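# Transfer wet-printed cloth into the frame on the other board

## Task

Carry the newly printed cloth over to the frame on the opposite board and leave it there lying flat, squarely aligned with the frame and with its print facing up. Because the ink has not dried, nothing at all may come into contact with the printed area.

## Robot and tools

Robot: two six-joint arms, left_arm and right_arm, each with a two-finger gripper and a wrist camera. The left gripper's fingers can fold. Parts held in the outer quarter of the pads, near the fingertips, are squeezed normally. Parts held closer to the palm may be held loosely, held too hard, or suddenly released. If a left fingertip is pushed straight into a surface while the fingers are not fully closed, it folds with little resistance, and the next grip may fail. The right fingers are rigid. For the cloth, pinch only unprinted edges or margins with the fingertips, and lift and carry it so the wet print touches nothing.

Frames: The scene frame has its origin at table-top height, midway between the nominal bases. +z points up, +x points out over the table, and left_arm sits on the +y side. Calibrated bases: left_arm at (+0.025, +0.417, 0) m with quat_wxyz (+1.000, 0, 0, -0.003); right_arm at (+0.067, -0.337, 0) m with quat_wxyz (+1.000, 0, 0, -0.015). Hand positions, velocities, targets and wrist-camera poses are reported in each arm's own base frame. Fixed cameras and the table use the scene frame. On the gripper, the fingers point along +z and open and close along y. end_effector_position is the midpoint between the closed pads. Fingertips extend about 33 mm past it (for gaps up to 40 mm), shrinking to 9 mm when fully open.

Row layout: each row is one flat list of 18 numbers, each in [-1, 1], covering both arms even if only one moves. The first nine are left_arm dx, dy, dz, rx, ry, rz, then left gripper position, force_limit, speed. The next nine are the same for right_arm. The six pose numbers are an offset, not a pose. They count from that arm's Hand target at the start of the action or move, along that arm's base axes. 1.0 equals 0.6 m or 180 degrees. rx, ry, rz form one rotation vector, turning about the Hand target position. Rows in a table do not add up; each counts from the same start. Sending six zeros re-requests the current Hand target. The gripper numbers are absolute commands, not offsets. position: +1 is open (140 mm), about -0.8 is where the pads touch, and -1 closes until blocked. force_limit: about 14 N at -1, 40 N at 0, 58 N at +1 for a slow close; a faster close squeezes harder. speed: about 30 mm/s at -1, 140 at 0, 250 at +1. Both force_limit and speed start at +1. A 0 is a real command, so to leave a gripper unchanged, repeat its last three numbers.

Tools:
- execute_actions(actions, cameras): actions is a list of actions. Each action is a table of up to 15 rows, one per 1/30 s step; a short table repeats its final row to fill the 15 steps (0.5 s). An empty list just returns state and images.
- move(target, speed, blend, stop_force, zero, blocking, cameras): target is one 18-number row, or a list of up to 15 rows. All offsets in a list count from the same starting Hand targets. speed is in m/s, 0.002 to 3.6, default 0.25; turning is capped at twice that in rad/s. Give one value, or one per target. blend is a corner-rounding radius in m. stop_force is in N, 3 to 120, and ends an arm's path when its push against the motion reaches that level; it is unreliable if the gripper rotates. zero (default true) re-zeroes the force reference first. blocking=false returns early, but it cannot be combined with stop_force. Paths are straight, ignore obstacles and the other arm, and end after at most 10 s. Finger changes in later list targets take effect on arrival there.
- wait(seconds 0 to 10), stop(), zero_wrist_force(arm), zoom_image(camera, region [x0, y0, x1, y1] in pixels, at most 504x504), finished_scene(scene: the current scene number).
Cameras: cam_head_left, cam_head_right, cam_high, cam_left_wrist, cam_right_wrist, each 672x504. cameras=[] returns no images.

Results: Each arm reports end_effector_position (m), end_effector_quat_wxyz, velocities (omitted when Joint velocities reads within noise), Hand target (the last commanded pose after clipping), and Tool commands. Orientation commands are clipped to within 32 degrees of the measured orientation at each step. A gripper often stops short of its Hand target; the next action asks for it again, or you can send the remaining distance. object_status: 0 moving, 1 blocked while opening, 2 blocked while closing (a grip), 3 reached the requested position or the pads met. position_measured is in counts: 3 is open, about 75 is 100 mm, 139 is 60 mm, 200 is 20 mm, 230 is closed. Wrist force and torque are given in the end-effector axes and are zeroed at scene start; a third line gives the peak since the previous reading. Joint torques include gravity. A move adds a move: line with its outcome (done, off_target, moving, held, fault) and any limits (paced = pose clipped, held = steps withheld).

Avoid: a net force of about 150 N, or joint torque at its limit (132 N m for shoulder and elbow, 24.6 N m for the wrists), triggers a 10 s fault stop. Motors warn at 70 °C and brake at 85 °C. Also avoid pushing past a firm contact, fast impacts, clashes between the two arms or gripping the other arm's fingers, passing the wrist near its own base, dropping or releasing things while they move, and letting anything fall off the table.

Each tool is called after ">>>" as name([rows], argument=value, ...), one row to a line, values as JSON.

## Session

Done. Scene 2.

>>> execute_actions(actions=[])

>>> zoom_image(camera="cam_head_left", region=[200, 230, 480, 400])

>>> zoom_image(camera="cam_high", region=[290, 160, 470, 310])

Scene clock: 0.00 s.
left_arm: end_effector_position=(+0.2454, -0.1033, +0.1670) position_measured=3 object_status=3 end_effector_quat_wxyz=(-0.061, +0.690, +0.719, -0.056) | right_arm: end_effector_position=(+0.2852, +0.4215, +0.3277) position_measured=3 object_status=3 end_effector_quat_wxyz=(+0.647, +0.049, -0.761, +0.004)
Joint positions: left_arm=[-0.776 -2.068 2.196 -1.576 -1.684 0.762] | right_arm=[0.462 -0.723 0.639 -0.092 -1.186 0.009]
Joint velocities: within noise
Joint torques (N m): no reading
Motor temperatures (°C): left_arm=[39 26 34 28 32 38] | right_arm=[26 29 24 46 36 36]
Wrist force (N): no reading
Wrist torque (N m): no reading
Wrist force, peak (N): no reading
Hand target: left_arm +0.2454, -0.1033, +0.1670; -0.061, +0.690, +0.719, -0.056 | right_arm +0.2852, +0.4215, +0.3277; +0.647, +0.049, -0.761, +0.004
Tool commands: left_gripper/position=+1.0 left_gripper/force_limit=+1.0 left_gripper/speed=+1.0 right_gripper/position=+1.0 right_gripper/force_limit=+1.0 right_gripper/speed=+1.0
camera_calibration:
cam_left_wrist: T_world_to_cam=[[0.983355, 0.0193178, -0.180664, -0.195483], [0.0702271, -0.957466, 0.279868, -0.150453], [-0.167573, -0.287897, -0.942886, 0.313434], [0, 0, 0, 1]] pos_world=[0.255318, -0.0500405, 0.302323]
cam_right_wrist: T_world_to_cam=[[-0.0720644, 0.995155, 0.0668841, -0.411166], [0.519968, 0.0947093, -0.848919, 0.0861618], [-0.85114, -0.0263992, -0.524274, 0.568341], [0, 0, 0, 1]] pos_world=[0.409306, 0.416017, 0.398611]

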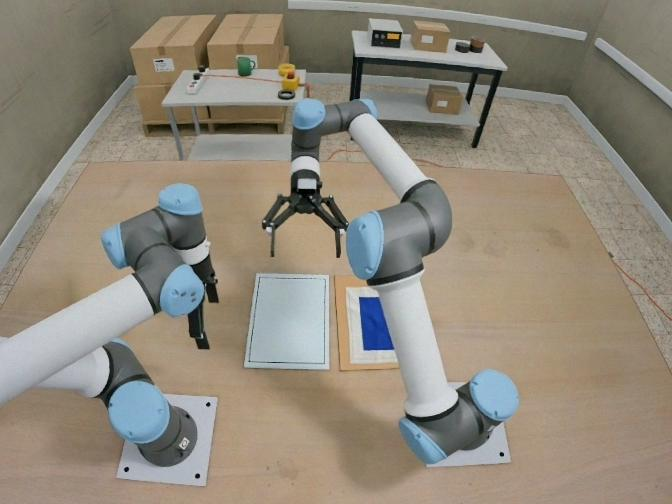

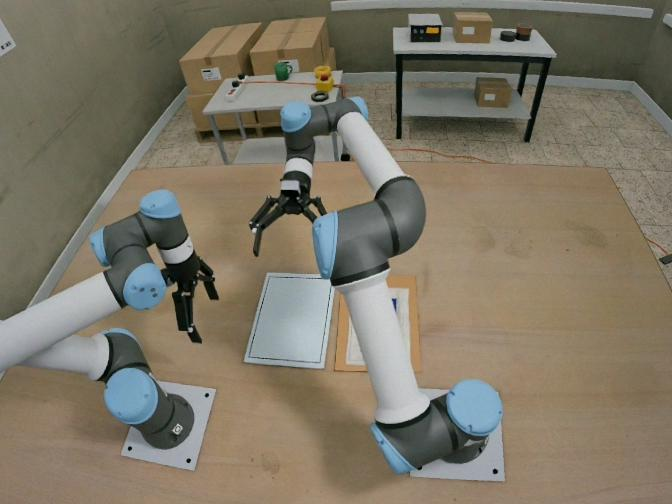

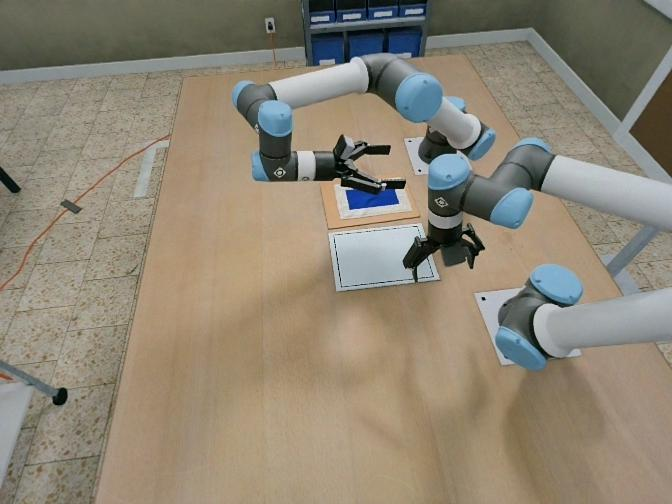

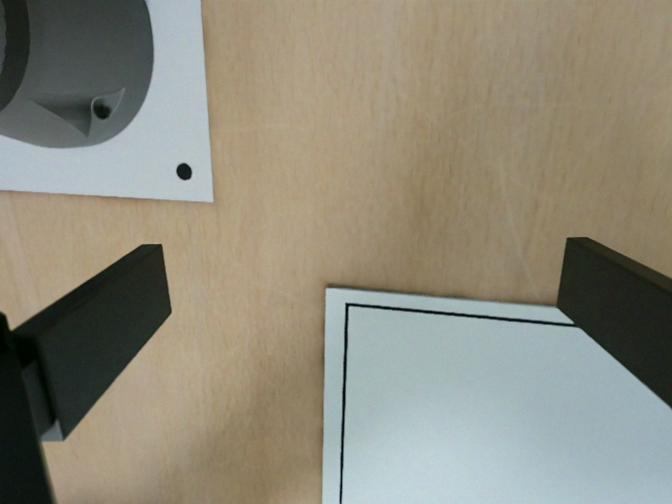

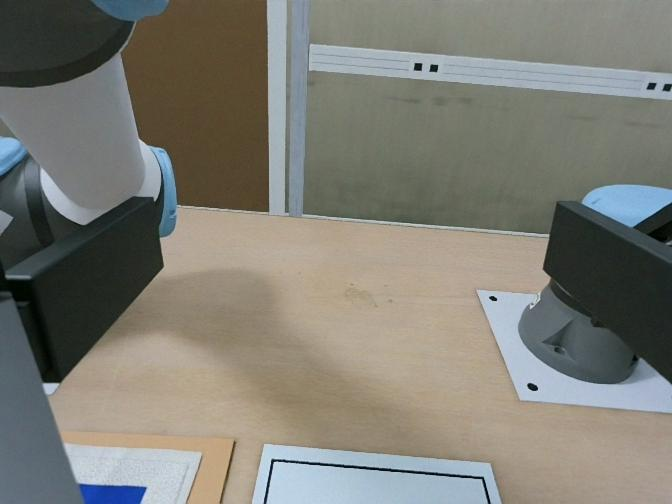

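Scaled by 1.800.

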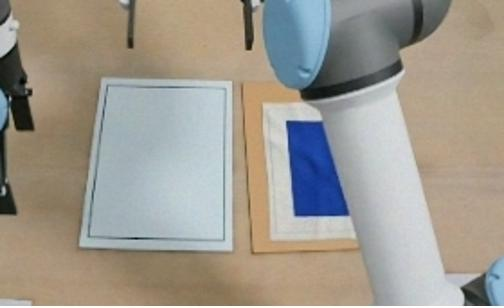

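Scaled by 2.800.

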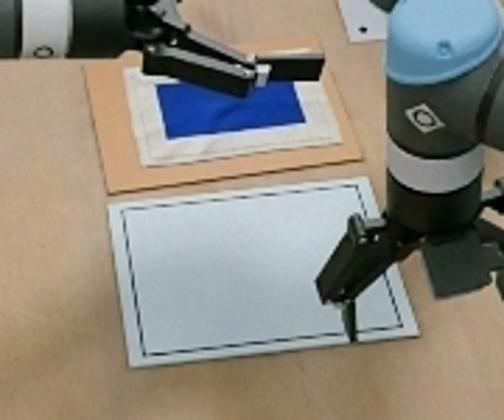

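>>> move([
  [0.024,-0.5745,0.2217,-0.0434,-0.0399,-0.5117,-0.543,-1,-0.5,0.25,-0.286,0.054,0.0027,-0.4483,-0.034,-0.543,-1,-0.5],
], speed=0.3, cameras=["cam_head_left"])

>>> move(target=[0,0,0,0,0,0,-0.543,-1,-0.5,0,0.0835,-0.05,0,0,0.98,-0.543,-1,-0.5], speed=0.5)

Scene clock: 24.83 s.
left_arm: end_effector_position=(+0.2598, -0.4479, +0.3000) position_measured=198 object_status=3 end_effector_quat_wxyz=(+0.000, +1.000, +0.000, +0.000) | right_arm: end_effector_position=(+0.4352, +0.2499, +0.3601) position_measured=198 object_status=3 end_effector_quat_wxyz=(+0.000, +0.000, +1.000, -0.001)
Joint positions: left_arm=[-1.306 -1.549 1.488 -1.51 -1.57 1.836] | right_arm=[0.253 -1.568 1.352 -1.355 -1.572 0.253]
Joint velocities: within noise
Joint torques (N m): left_arm=[-6.93 -11.35 -37.51 -1.07 -1.5 2.09] | right_arm=[-6.29 -33.69 -12.93 -4.75 -2.6 -2.47]
Motor temperatures (°C): left_arm=[39 26 33 28 31 38] | right_arm=[26 29 24 45 36 36]
Wrist force (N): left_arm=[0.2 0.0 0.0] | right_arm=[1.2 -1.7 -1.4]
Wrist torque (N m): left_arm=[-0.04 -0.04 0.05] | right_arm=[-0.33 -0.64 0.02]
Wrist force, peak (N): left_arm=[1.0 0.0 0.2] | right_arm=[1.5 -2.2 -1.7]
Hand target: left_arm +0.2598, -0.4480, +0.3000; +0.000, +1.000, +0.000, +0.000 | right_arm +0.4352, +0.2499, +0.3601; +0.000, +0.000, +1.000, -0.001
Off the commanded pose: left_arm 0.000 m, 0 deg | right_arm 0.000 m, 0 deg.
move: done
Images, in order (width x height): cam_head_left 672x504.

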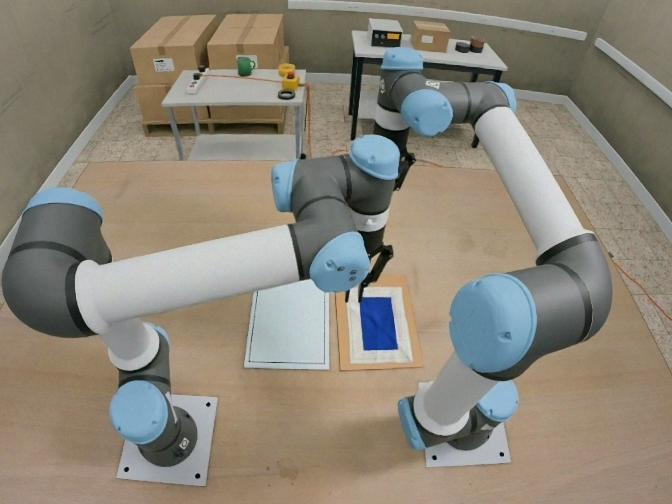

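Scene clock: 28.80 s.
left_arm: end_effector_position=(+0.2598, -0.4480, +0.3000) position_measured=198 object_status=3 end_effector_quat_wxyz=(+0.000, +1.000, +0.000, +0.000) | right_arm: end_effector_position=(+0.4352, +0.3000, +0.3301) position_measured=198 object_status=3 end_effector_quat_wxyz=(-0.001, +1.000, -0.032, +0.000)
Joint positions: left_arm=[-1.306 -1.549 1.488 -1.51 -1.57 1.836] | right_arm=[0.348 -1.516 1.377 -1.432 -1.57 -2.731]
Joint velocities: within noise
Joint torques (N m): left_arm=[-2.45 -11.3 -35.08 -1.36 -1.43 1.8] | right_arm=[-6.53 -25.85 -14.06 -4.5 2.46 -2.49]
Motor temperatures (°C): left_arm=[39 26 33 28 31 38] | right_arm=[26 29 24 45 36 36]
Wrist force (N): left_arm=[0.3 -0.1 0.1] | right_arm=[1.4 -1.9 -1.6]
Wrist torque (N m): left_arm=[-0.06 -0.07 0.05] | right_arm=[-0.35 -0.66 0.02]
Wrist force, peak (N): left_arm=[0.3 -0.4 0.1] | right_arm=[1.5 -2.4 -1.5]
Hand target: left_arm +0.2598, -0.4480, +0.3000; +0.000, +1.000, +0.000, +0.000 | right_arm +0.4352, +0.3000, +0.3301; -0.001, +1.000, -0.031, +0.000
Off the commanded pose: left_arm 0.000 m, 0 deg | right_arm 0.000 m, 0 deg.
move: done
camera_calibration:
cam_left_wrist: T_world_to_cam=[[-0.0218402, -0.999635, -0.0159316, -0.423642], [-0.956575, 0.0162611, 0.291034, 0.180875], [-0.290669, 0.021596, -0.95658, 0.516743], [0, 0, 0, 1]] pos_world=[0.313969, -0.437588, 0.434916]
cam_right_wrist: T_world_to_cam=[[-0.0551998, -0.998434, 0.0090459, 0.330148], [-0.923221, 0.0544879, 0.380388, 0.25611], [-0.380285, 0.012646, -0.924783, 0.609672], [0, 0, 0, 1]] pos_world=[0.486519, 0.307967, 0.463406]

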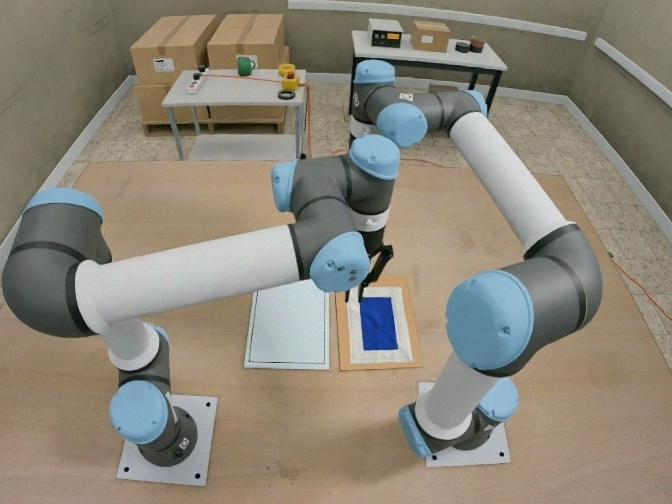

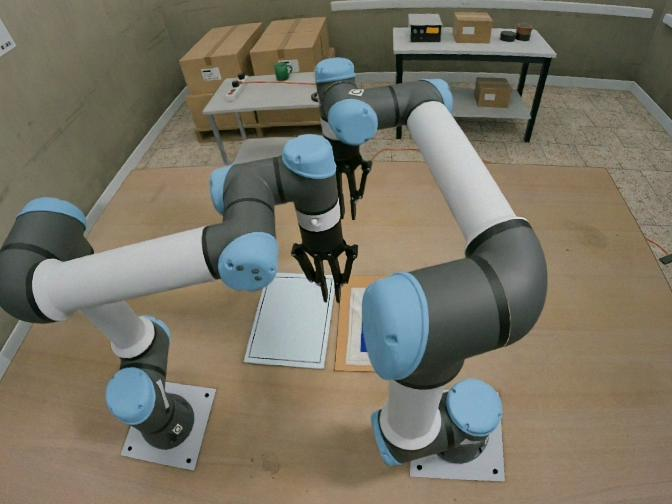

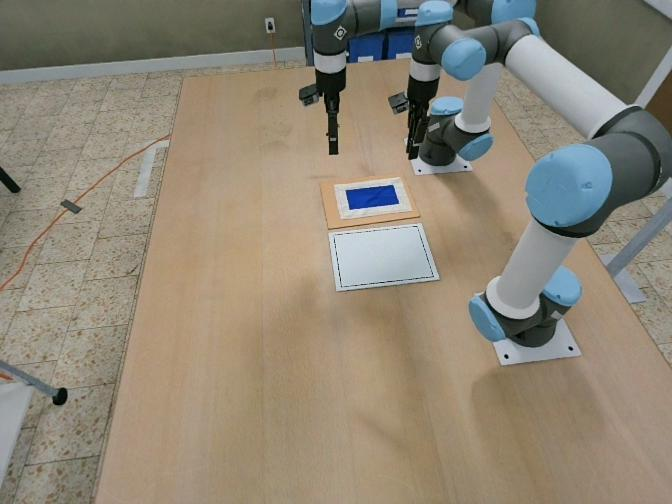

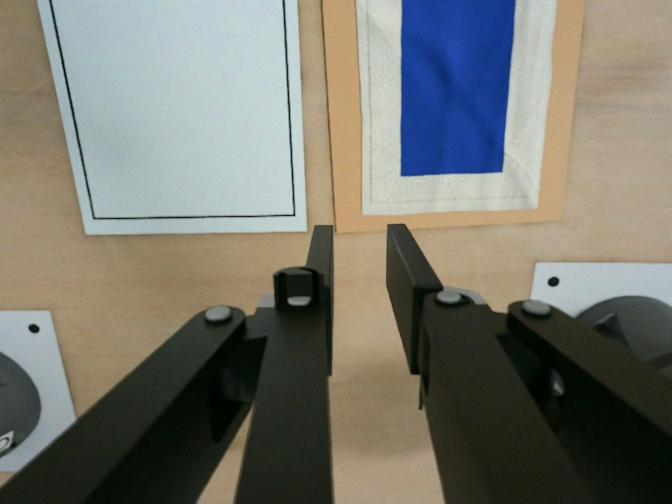

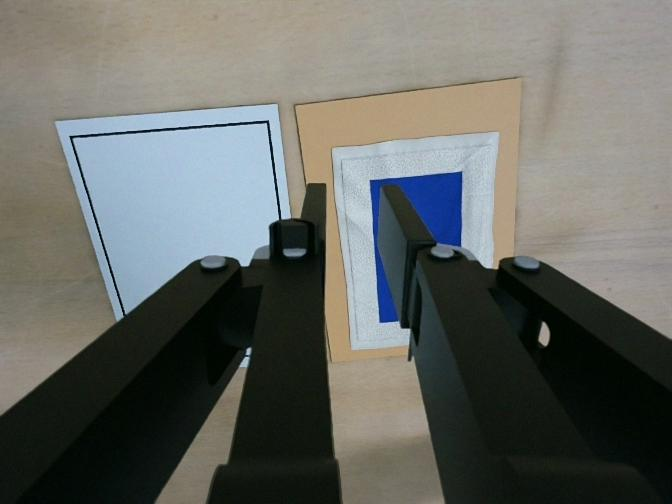

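>>> move(target=[-0.0397,-0.0333,-0.333,0,0,0,-0.543,-1,-0.5,-0.057,0.0083,-0.3835,0,0,0.031,-0.543,-1,-0.5], speed=0.2)

>>> zoom_image(camera="cam_head_left", region=[230, 250, 440, 390])

Scene clock: 70.07 s.
left_arm: end_effector_position=(+0.2360, -0.4679, +0.1003) position_measured=198 object_status=3 end_effector_quat_wxyz=(+0.000, +1.000, +0.000, +0.000) | right_arm: end_effector_position=(+0.4010, +0.3049, +0.1001) position_measured=198 object_status=3 end_effector_quat_wxyz=(-0.001, +1.000, +0.017, +0.000)
Joint positions: left_arm=[-1.361 -1.441 1.896 -2.026 -1.57 1.781] | right_arm=[0.382 -1.489 1.951 -2.033 -1.57 -2.794]
Joint velocities: within noise
Joint torques (N m): left_arm=[-6.39 -14.52 -11.39 -4.01 1.53 -2.06] | right_arm=[6.84 -20.03 -11.07 -4.83 2.46 -2.43]
Motor temperatures (°C): left_arm=[38 26 33 28 31 38] | right_arm=[26 29 24 45 36 36]
Wrist force (N): left_arm=[0.2 -0.3 -0.1] | right_arm=[1.4 -2.2 -1.7]
Wrist torque (N m): left_arm=[-0.09 -0.03 0.05] | right_arm=[-0.41 -0.68 0.00]
Wrist force, peak (N): left_arm=[0.2 -0.4 -1.2] | right_arm=[1.5 -2.0 -3.2]
Hand target: left_arm +0.2360, -0.4680, +0.1002; +0.000, +1.000, +0.000, +0.000 | right_arm +0.4010, +0.3049, +0.1000; -0.001, +1.000, +0.017, +0.000
Off the commanded pose: left_arm 0.000 m, 0 deg | right_arm 0.000 m, 0 deg.
move: done
camera_calibration:
cam_left_wrist: T_world_to_cam=[[-0.0218402, -0.999635, -0.0159316, -0.447336], [-0.956575, 0.0162611, 0.291034, 0.216554], [-0.290669, 0.021596, -0.95658, 0.319228], [0, 0, 0, 1]] pos_world=[0.290169, -0.457588, 0.235216]
cam_right_wrist: T_world_to_cam=[[0.0425095, -0.999055, 0.00902779, 0.296292], [-0.924086, -0.0358813, 0.380496, 0.339598], [-0.379813, -0.0245172, -0.924738, 0.395028], [0, 0, 0, 1]] pos_world=[0.451259, 0.317883, 0.233407]

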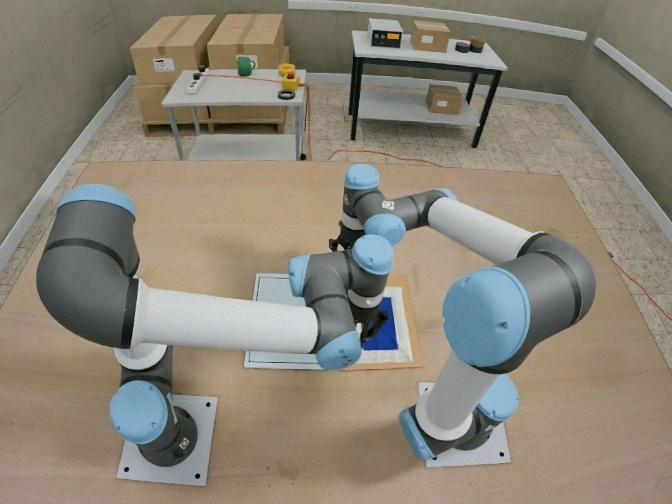

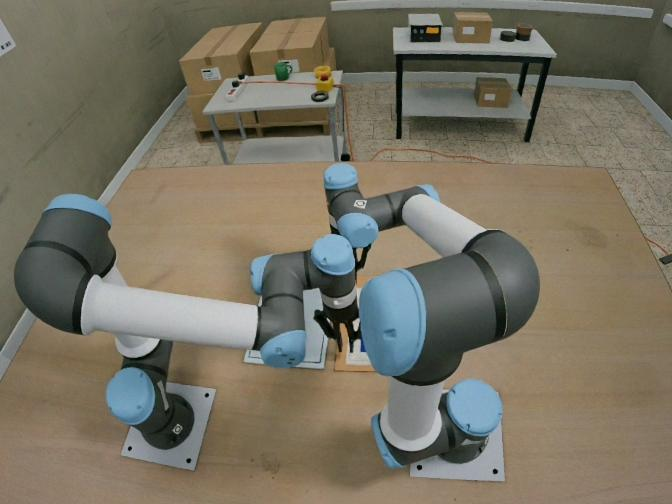

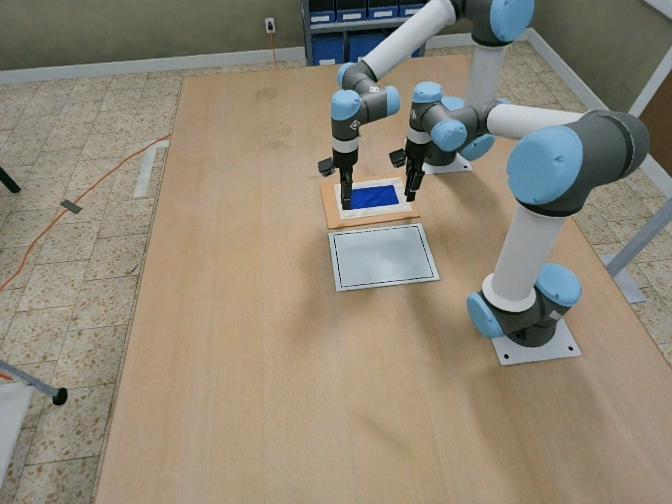

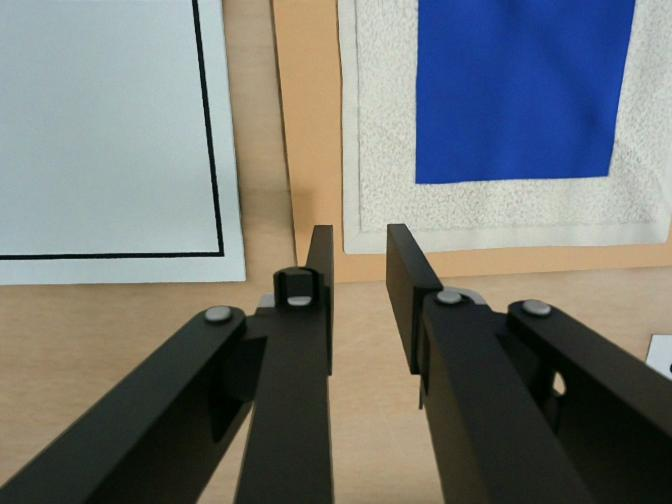

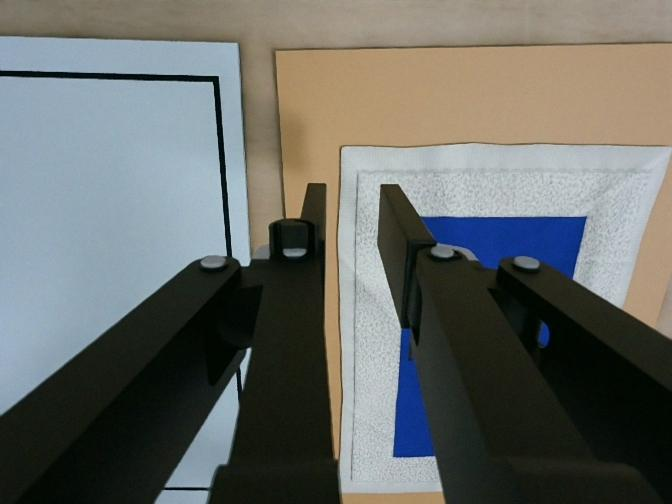

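Scaled by 2.400.

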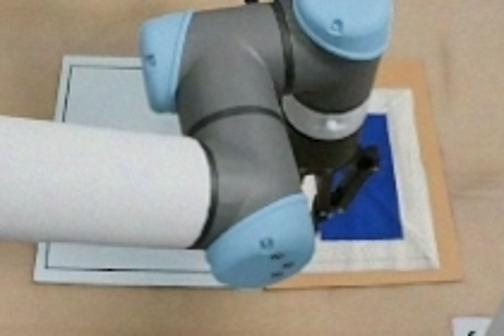

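>>> move([
  [-0.0075,0.0057,-0.06,-0.0389,0,0,-0.543,-1,-0.5,-0.0022,0.0018,-0.06,-0.0389,0,0,-0.543,-1,-0.5],
  [-0.0075,0.0057,-0.0937,-0.0389,0,0,-0.543,-1,-0.5,-0.0022,0.0018,-0.0942,-0.0389,0,0,-0.543,-1,-0.5],
], speed=[0.1,0.04], cameras=["cam_left_wrist","cam_right_wrist"])

>>> move(target=[0,0,-0.011,0,0,0,-0.543,-1,-0.5,0,0,-0.011,0,0,0,-0.543,-1,-0.5], speed=0.004, stop_force=3, cameras=["cam_left_wrist","cam_right_wrist"])

Scene clock: 96.30 s.
left_arm: end_effector_position=(+0.2315, -0.4645, +0.0441) position_measured=198 object_status=3 end_effector_quat_wxyz=(+0.061, +0.998, +0.000, +0.000) | right_arm: end_effector_position=(+0.3997, +0.3060, +0.0436) position_measured=198 object_status=3 end_effector_quat_wxyz=(+0.060, +0.998, +0.017, -0.001)
Joint positions: left_arm=[-1.352 -1.431 2.096 -2.355 -1.596 1.788] | right_arm=[0.454 -1.366 1.965 -2.116 -1.679 -2.719]
Joint velocities: within noise
Joint torques (N m): left_arm=[9.19 -11.39 -10.24 -4.5 -1.19 1.69] | right_arm=[6.53 -23.03 -9.9 -4.64 -2.81 2.87]
Motor temperatures (°C): left_arm=[38 26 33 28 31 38] | right_arm=[26 29 24 45 36 36]
Wrist force (N): left_arm=[0.2 -0.4 -0.3] | right_arm=[1.6 -2.0 -1.4]
Wrist torque (N m): left_arm=[-0.13 -0.03 0.08] | right_arm=[-0.39 -0.72 -0.02]
Wrist force, peak (N): left_arm=[0.4 -0.7 -0.5] | right_arm=[1.9 -2.4 -1.7]
Hand target: left_arm +0.2315, -0.4645, +0.0440; +0.061, +0.998, +0.000, +0.000 | right_arm +0.3997, +0.3060, +0.0435; +0.060, +0.998, +0.017, -0.001
Off the commanded pose: left_arm 0.000 m, 0 deg | right_arm 0.000 m, 0 deg.
move: done
camera_calibration:
cam_left_wrist: T_world_to_cam=[[-0.0218038, -0.994119, 0.106075, -0.447746], [-0.956574, 0.0515917, 0.286886, 0.245132], [-0.290671, -0.095213, -0.952074, 0.20967], [0, 0, 0, 1]] pos_world=[0.285669, -0.437796, 0.17679]
cam_right_wrist: T_world_to_cam=[[0.0424844, -0.990503, 0.130765, 0.290033], [-0.924137, 0.0107815, 0.38191, 0.345633], [-0.379693, -0.13707, -0.914902, 0.376276], [0, 0, 0, 1]] pos_world=[0.44996, 0.335128, 0.174328]
Images, in order (width x height): cam_left_wrist 672x504, cam_right_wrist 672x504.

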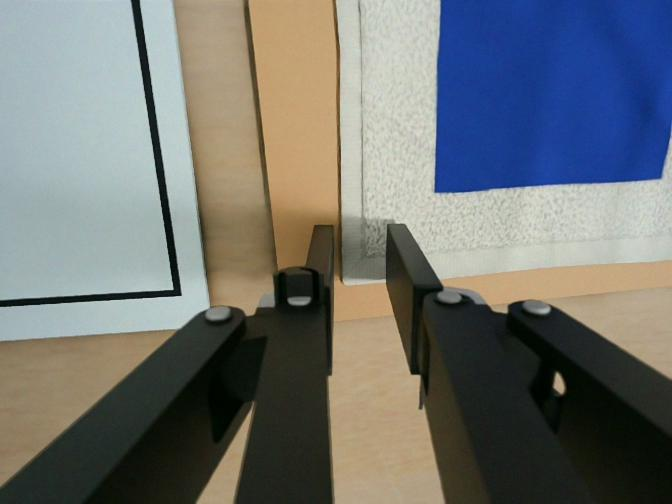

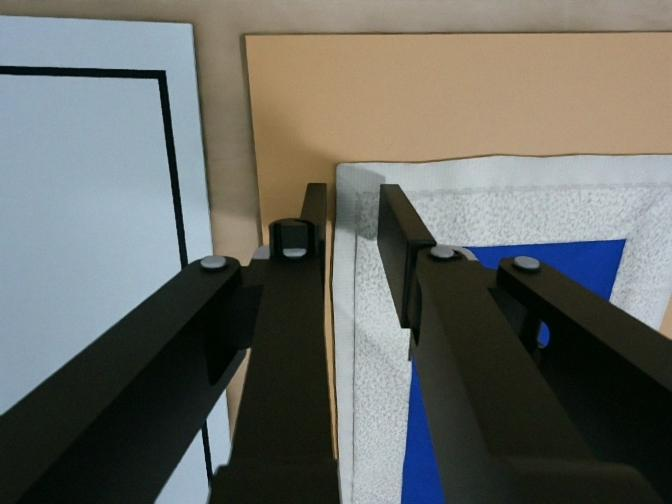

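Scene clock: 98.87 s.
left_arm: end_effector_position=(+0.2315, -0.4646, +0.0397) position_measured=198 object_status=3 end_effector_quat_wxyz=(+0.061, +0.998, +0.000, +0.000) | right_arm: end_effector_position=(+0.3997, +0.3060, +0.0392) position_measured=198 object_status=3 end_effector_quat_wxyz=(+0.060, +0.998, +0.017, -0.001)
Joint positions: left_arm=[-1.352 -1.423 2.102 -2.369 -1.596 1.788] | right_arm=[0.454 -1.36 1.97 -2.128 -1.679 -2.719]
Joint velocities: within noise
Joint torques (N m): left_arm=[6.36 -36.1 -30.72 -1 -0.79 1.92] | right_arm=[3.64 -38.11 -33.47 -1.87 -2.53 2.9]
Motor temperatures (°C): left_arm=[38 26 33 28 31 38] | right_arm=[26 29 24 45 36 36]
Wrist force (N): left_arm=[0.1 -0.6 -5.7] | right_arm=[1.2 -1.6 -5.5]
Wrist torque (N m): left_arm=[-0.11 -0.04 0.07] | right_arm=[-0.41 -0.69 -0.01]
Wrist force, peak (N): left_arm=[-0.2 -1.0 -12.6] | right_arm=[0.7 -1.1 -11.3]
Hand target: left_arm +0.2315, -0.4646, +0.0397; +0.061, +0.998, +0.000, +0.000 (not the last commanded pose) | right_arm +0.3997, +0.3060, +0.0392; +0.060, +0.998, +0.017, -0.001 (not the last commanded pose)
Off the commanded pose: left_arm 0.002 m, 0 deg | right_arm 0.002 m, 0 deg.
move: contact (left_arm, right_arm)
camera_calibration:
cam_left_wrist: T_world_to_cam=[[-0.0218038, -0.994119, 0.106075, -0.447268], [-0.956574, 0.0515917, 0.286886, 0.246423], [-0.290671, -0.095213, -0.952074, 0.205385], [0, 0, 0, 1]] pos_world=[0.285669, -0.437796, 0.17229]
cam_right_wrist: T_world_to_cam=[[0.0424823, -0.990503, 0.130761, 0.29061], [-0.924102, 0.0107947, 0.381995, 0.347279], [-0.379778, -0.137065, -0.914867, 0.372281], [0, 0, 0, 1]] pos_world=[0.44996, 0.335128, 0.169929]
Images, in order (width x height): cam_left_wrist 672x504, cam_right_wrist 672x504.

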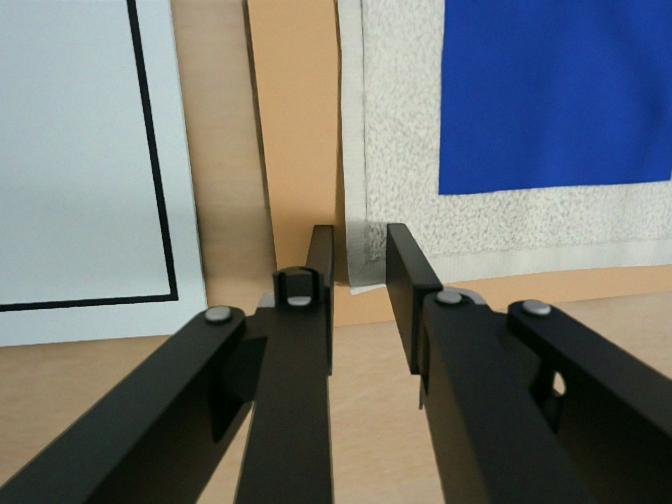

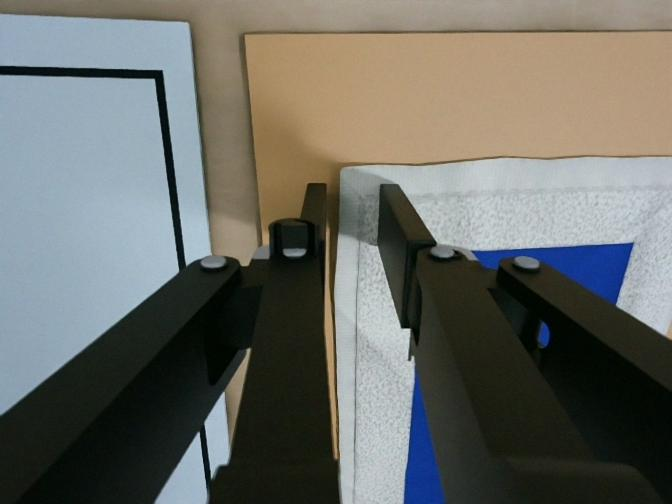

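>>> move(target=[0,0,0,0,0,0,-1,-0.5,-1,0,0,0,0,0,0,-1,-0.5,-1], cameras=[])

>>> wait(seconds=0.6, cameras=["cam_left_wrist","cam_right_wrist"])

Scene clock: 107.73 s.
left_arm: end_effector_position=(+0.2315, -0.4646, +0.0397) position_measured=226 object_status=2 end_effector_quat_wxyz=(+0.061, +0.998, +0.000, +0.000) | right_arm: end_effector_position=(+0.3998, +0.3060, +0.0393) position_measured=226 object_status=2 end_effector_quat_wxyz=(+0.060, +0.998, +0.017, -0.001)
Joint positions: left_arm=[-1.352 -1.423 2.102 -2.369 -1.596 1.788] | right_arm=[0.454 -1.36 1.97 -2.128 -1.68 -2.719]
Joint velocities: within noise
Joint torques (N m): left_arm=[0.4 -24.32 -16.72 1.61 1.21 1.72] | right_arm=[-0.71 -19.54 -23.88 -3.2 3.76 2.89]
Motor temperatures (°C): left_arm=[38 26 33 28 31 38] | right_arm=[26 29 24 45 36 36]
Wrist force (N): left_arm=[0.3 7.7 -18.3] | right_arm=[0.8 12.1 -29.6]
Wrist torque (N m): left_arm=[-0.52 -0.05 0.08] | right_arm=[-0.83 -0.71 0.01]
Wrist force, peak (N): left_arm=[0.1 7.9 -18.3] | right_arm=[0.8 12.1 -29.7]
Hand target: left_arm +0.2315, -0.4646, +0.0397; +0.061, +0.998, +0.000, +0.000 | right_arm +0.3997, +0.3060, +0.0392; +0.060, +0.998, +0.017, -0.001
Off the commanded pose: left_arm 0.000 m, 0 deg | right_arm 0.000 m, 0 deg.
move: done
No camera images: "cameras" was empty.

Scene clock: 108.33 s.
left_arm: end_effector_position=(+0.2315, -0.4646, +0.0397) position_measured=226 object_status=2 end_effector_quat_wxyz=(+0.061, +0.998, +0.000, +0.000) | right_arm: end_effector_position=(+0.3998, +0.3060, +0.0393) position_measured=226 object_status=2 end_effector_quat_wxyz=(+0.060, +0.998, +0.017, -0.001)
Joint positions: left_arm=[-1.352 -1.423 2.102 -2.369 -1.596 1.788] | right_arm=[0.454 -1.36 1.97 -2.128 -1.679 -2.719]
Joint velocities: within noise
Joint torques (N m): left_arm=[0.04 -15.76 -6.36 2.83 1.04 1.58] | right_arm=[0.28 -10.87 -16.27 -2.24 5.22 2.81]
Motor temperatures (°C): left_arm=[38 26 33 28 31 38] | right_arm=[26 29 24 45 36 36]
Wrist force (N): left_arm=[0.1 7.9 -18.2] | right_arm=[0.9 12.0 -29.2]
Wrist torque (N m): left_arm=[-0.48 -0.01 0.08] | right_arm=[-0.83 -0.75 0.01]
Wrist force, peak (N): left_arm=[0.1 7.9 -18.2] | right_arm=[0.8 12.1 -29.5]
Hand target: left_arm +0.2315, -0.4646, +0.0397; +0.061, +0.998, +0.000, +0.000 | right_arm +0.3997, +0.3060, +0.0392; +0.060, +0.998, +0.017, -0.001
Tool commands: left_gripper/position=-1.0 left_gripper/force_limit=-0.5 left_gripper/speed=-1.0 right_gripper/position=-1.0 right_gripper/force_limit=-0.5 right_gripper/speed=-1.0
Off the commanded pose: left_arm 0.000 m, 0 deg | right_arm 0.000 m, 0 deg.
wait: 0.60 s; at rest by 0.17 s
camera_calibration:
cam_left_wrist: T_world_to_cam=[[-0.0217713, -0.99411, 0.106166, -0.4473], [-0.956604, 0.0515777, 0.286791, 0.246413], [-0.290577, -0.095315, -0.952092, 0.205412], [0, 0, 0, 1]] pos_world=[0.285669, -0.437796, 0.17239]
cam_right_wrist: T_world_to_cam=[[0.042435, -0.990516, 0.130679, 0.290649], [-0.924137, 0.0107943, 0.381909, 0.34731], [-0.379698, -0.136972, -0.914914, 0.372222], [0, 0, 0, 1]] pos_world=[0.44996, 0.335128, 0.169929]
Images, in order (width x height): cam_left_wrist 672x504, cam_right_wrist 672x504.

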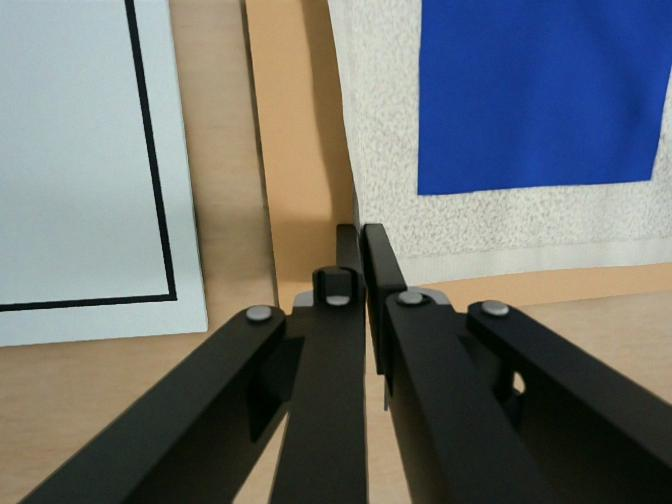

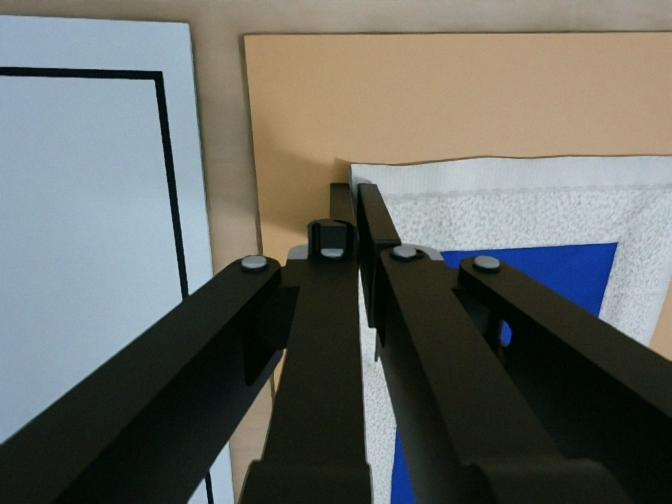

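>>> move(target=[0,0,0.05,0,0,0,-1,-0.5,-1,0,0,0.05,0,0,0,-1,-0.5,-1], speed=0.05, cameras=["cam_high","cam_left_wrist","cam_right_wrist"])

>>> zoom_image(camera="cam_high", region=[290, 140, 450, 260])

Scene clock: 155.00 s.
left_arm: end_effector_position=(+0.2315, -0.4646, +0.0696) position_measured=226 object_status=2 end_effector_quat_wxyz=(+0.061, +0.998, +0.000, +0.000) | right_arm: end_effector_position=(+0.3997, +0.3060, +0.0691) position_measured=226 object_status=2 end_effector_quat_wxyz=(+0.060, +0.998, +0.017, -0.001)
Joint positions: left_arm=[-1.352 -1.471 2.063 -2.282 -1.596 1.788] | right_arm=[0.454 -1.401 1.93 -2.047 -1.679 -2.719]
Joint velocities: within noise
Joint torques (N m): left_arm=[0.23 -37.05 -33.37 -1.42 1.26 1] | right_arm=[0.94 -38.86 -36.88 -1.45 -2.45 1.94]
Motor temperatures (°C): left_arm=[38 26 33 28 31 38] | right_arm=[26 29 24 45 36 36]
Wrist force (N): left_arm=[-0.1 -0.5 -0.8] | right_arm=[0.3 -2.6 -1.3]
Wrist torque (N m): left_arm=[-0.14 0.05 0.07] | right_arm=[-0.52 -0.44 -0.01]
Wrist force, peak (N): left_arm=[0.3 8.5 -18.8] | right_arm=[1.0 12.3 -30.6]
Hand target: left_arm +0.2315, -0.4646, +0.0697; +0.061, +0.998, +0.000, +0.000 | right_arm +0.3997, +0.3060, +0.0692; +0.060, +0.998, +0.017, -0.001
Off the commanded pose: left_arm 0.000 m, 0 deg | right_arm 0.000 m, 0 deg.
move: done
camera_calibration:
cam_left_wrist: T_world_to_cam=[[-0.021802, -0.994119, 0.106074, -0.45044], [-0.956575, 0.0515898, 0.286886, 0.237844], [-0.290671, -0.095213, -0.952074, 0.233852], [0, 0, 0, 1]] pos_world=[0.285669, -0.437796, 0.20219]
cam_right_wrist: T_world_to_cam=[[0.0424844, -0.990503, 0.130765, 0.286698], [-0.924137, 0.0107815, 0.38191, 0.335895], [-0.379693, -0.13707, -0.914902, 0.399606], [0, 0, 0, 1]] pos_world=[0.44996, 0.335128, 0.199828]
Images, in order (width x height): cam_high 672x504, cam_left_wrist 672x504, cam_right_wrist 672x504.

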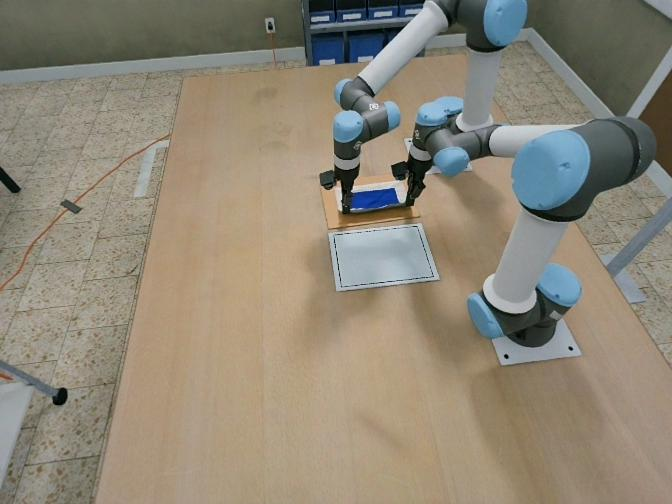

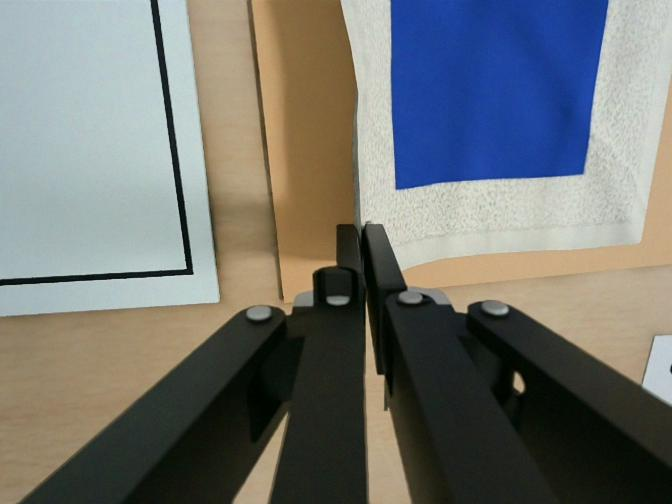

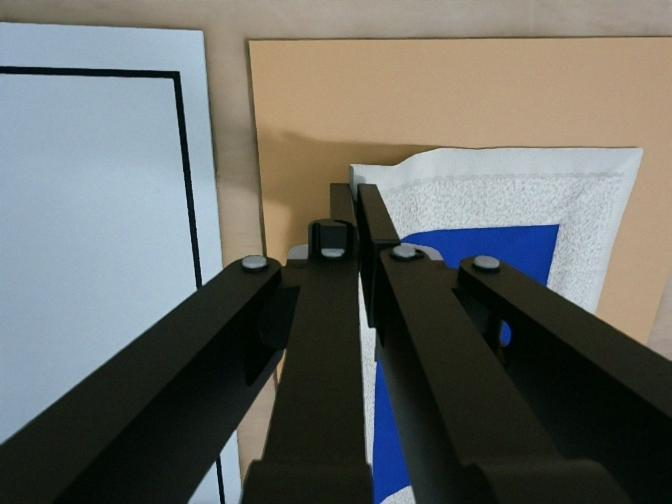

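Scaled by 3.150.

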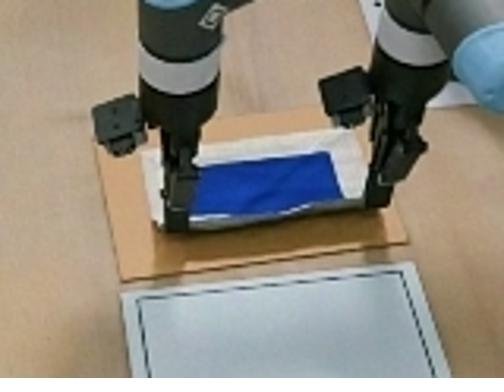

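>>> move([
  [0,0,0.27,0,0,0,-0.98,-0.02,-1,0,0,0.27,0,0,0,-0.98,-0.02,-1],
  [0.0278,-0.0217,0.2808,0,0,-0.009,-0.98,-0.02,-1,0.03,-0.0777,0.2808,0,0,-0.009,-0.98,-0.02,-1],
], speed=[0.1,0.08], cameras=["cam_high","cam_head_right"])

>>> zoom_image(camera="cam_high", region=[290, 140, 450, 260])

Scene clock: 164.03 s.
left_arm: end_effector_position=(+0.2481, -0.4775, +0.2381) position_measured=226 object_status=2 end_effector_quat_wxyz=(+0.061, +0.998, -0.014, -0.001) | right_arm: end_effector_position=(+0.4177, +0.2595, +0.2377) position_measured=226 object_status=2 end_effector_quat_wxyz=(+0.060, +0.998, +0.003, -0.002)
Joint positions: left_arm=[-1.323 -1.571 1.705 -1.822 -1.603 1.846] | right_arm=[0.354 -1.557 1.65 -1.619 -1.683 -2.791]
Joint velocities: within noise
Joint torques (N m): left_arm=[7.65 -10.55 -38.18 -1.48 -1.63 1.69] | right_arm=[-5.2 -34.86 -13.88 -1.67 -2.62 -2.5]
Motor temperatures (°C): left_arm=[38 26 33 28 31 38] | right_arm=[26 29 24 45 36 36]
Wrist force (N): left_arm=[0.0 -0.5 -0.5] | right_arm=[0.0 -2.3 -1.6]
Wrist torque (N m): left_arm=[-0.13 0.05 0.08] | right_arm=[-0.48 -0.40 0.00]
Wrist force, peak (N): left_arm=[-0.1 -0.5 -1.5] | right_arm=[-0.3 -3.2 -2.0]
Hand target: left_arm +0.2482, -0.4776, +0.2381; +0.061, +0.998, -0.014, -0.001 | right_arm +0.4177, +0.2594, +0.2377; +0.060, +0.998, +0.003, -0.002
Off the commanded pose: left_arm 0.000 m, 0 deg | right_arm 0.000 m, 0 deg.
move: done
Images, in order (width x height): cam_head_right 672x504, cam_high 672x504.

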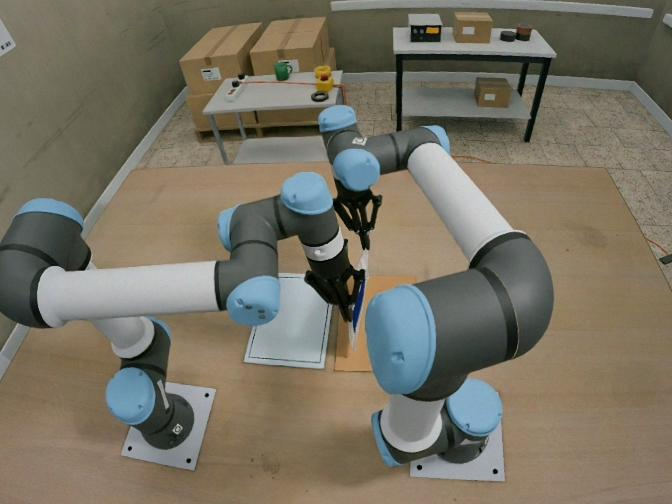

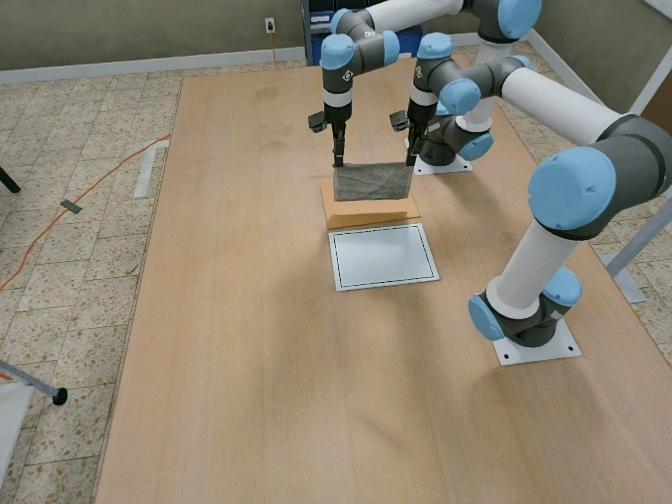

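Scaled by 3.150.

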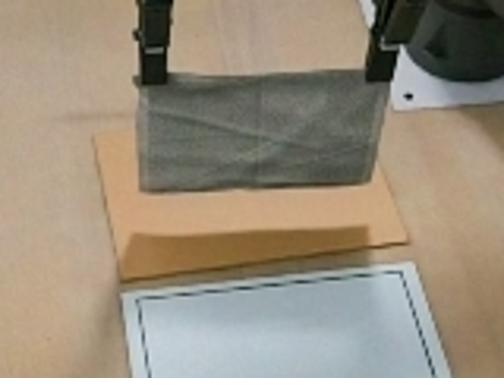

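>>> move([
  [-0.0003,0.05,-0.0333,0,0,0,-0.98,-0.02,-1,-0.0015,0.05,-0.0333,0,0,0,-0.98,-0.02,-1],
  [-0.0006,0.0917,-0.0616,0,0,0,-0.98,-0.02,-1,-0.0027,0.0917,-0.0616,0,0,0,-0.98,-0.02,-1],
  [-0.0012,0.2,-0.0833,0,0,0,-0.98,-0.02,-1,-0.006,0.2,-0.0833,0,0,0,-0.98,-0.02,-1],
], speed=0.06, blend=0.01, cameras=["cam_high","cam_head_right","cam_left_wrist","cam_right_wrist"])

>>> zoom_image(camera="cam_high", region=[310, 180, 460, 280])

>>> zoom_image(camera="cam_head_right", region=[230, 230, 390, 370])

Scene clock: 174.63 s.
left_arm: end_effector_position=(+0.2475, -0.3577, +0.1882) position_measured=226 object_status=2 end_effector_quat_wxyz=(+0.061, +0.998, -0.014, -0.001) | right_arm: end_effector_position=(+0.4141, +0.3792, +0.1877) position_measured=226 object_status=2 end_effector_quat_wxyz=(+0.060, +0.998, +0.003, -0.002)
Joint positions: left_arm=[-1.246 -1.804 2.037 -1.918 -1.612 1.922] | right_arm=[0.559 -1.361 1.553 -1.696 -1.671 -2.586]
Joint velocities: within noise
Joint torques (N m): left_arm=[7.94 -26.22 -14.06 -1.29 -1.64 1.84] | right_arm=[6.39 -27.84 -40.05 -1.57 2.13 2.9]
Motor temperatures (°C): left_arm=[38 26 33 28 31 38] | right_arm=[26 29 24 45 36 36]
Wrist force (N): left_arm=[0.3 -0.4 -0.6] | right_arm=[-0.3 -2.5 -1.3]
Wrist torque (N m): left_arm=[-0.12 -0.01 0.07] | right_arm=[-0.51 -0.38 0.00]
Wrist force, peak (N): left_arm=[0.2 -1.0 -0.8] | right_arm=[-0.3 -2.9 -1.7]
Hand target: left_arm +0.2475, -0.3576, +0.1882; +0.061, +0.998, -0.014, -0.001 | right_arm +0.4141, +0.3794, +0.1877; +0.060, +0.998, +0.003, -0.002
Off the commanded pose: left_arm 0.000 m, 0 deg | right_arm 0.000 m, 0 deg.
move: done
camera_calibration:
cam_left_wrist: T_world_to_cam=[[-0.0499105, -0.993107, 0.106051, -0.349206], [-0.954743, 0.0786149, 0.286856, 0.222787], [-0.293216, -0.0869344, -0.952086, 0.365161], [0, 0, 0, 1]] pos_world=[0.302346, -0.332568, 0.32079]
cam_right_wrist: T_world_to_cam=[[0.0145148, -0.991321, 0.130661, 0.354964], [-0.92345, 0.0368219, 0.381949, 0.292982], [-0.383445, -0.126203, -0.9149, 0.521054], [0, 0, 0, 1]] pos_world=[0.465197, 0.406854, 0.318429]
Images, in order (width x height): cam_head_right 672x504, cam_high 672x504, cam_left_wrist 672x504, cam_right_wrist 672x504.

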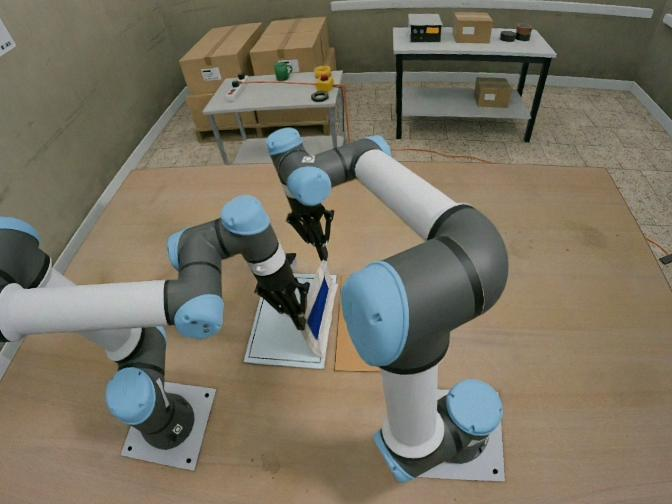

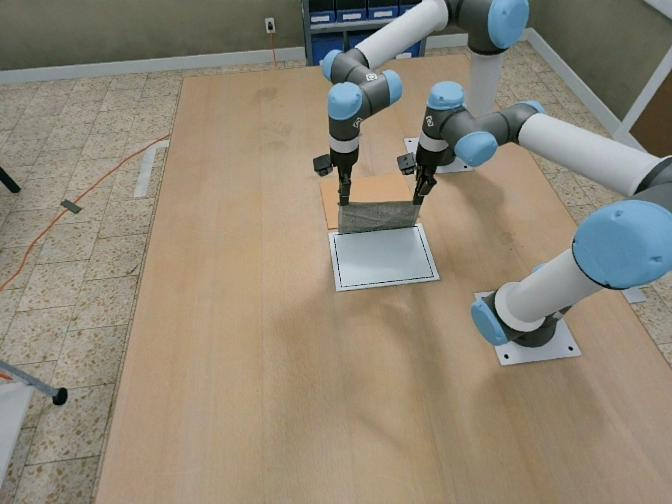

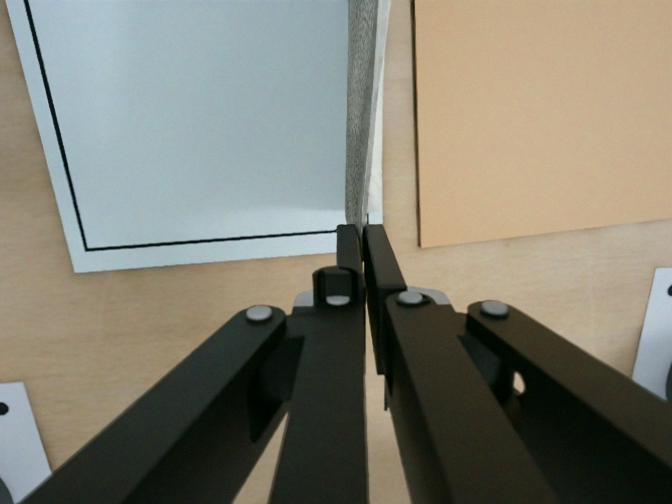

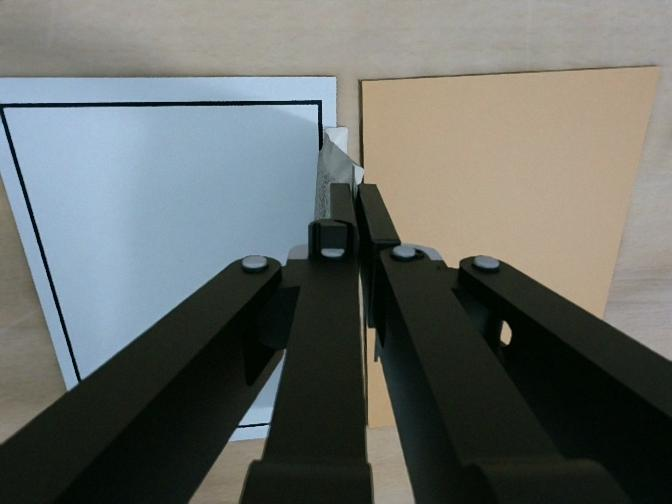

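Scaled by 3.360.

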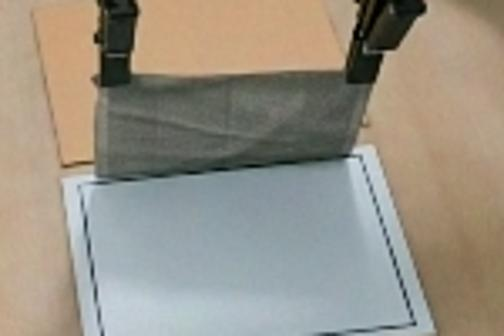

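Scaled by 3.150.

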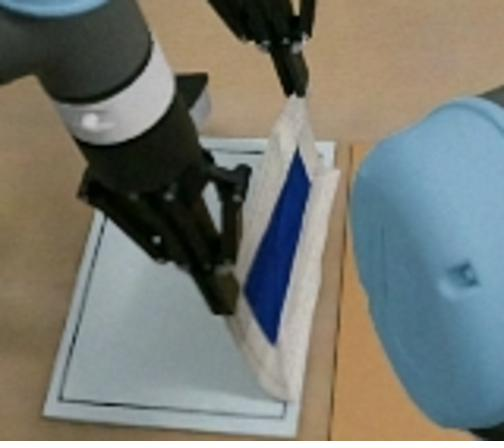

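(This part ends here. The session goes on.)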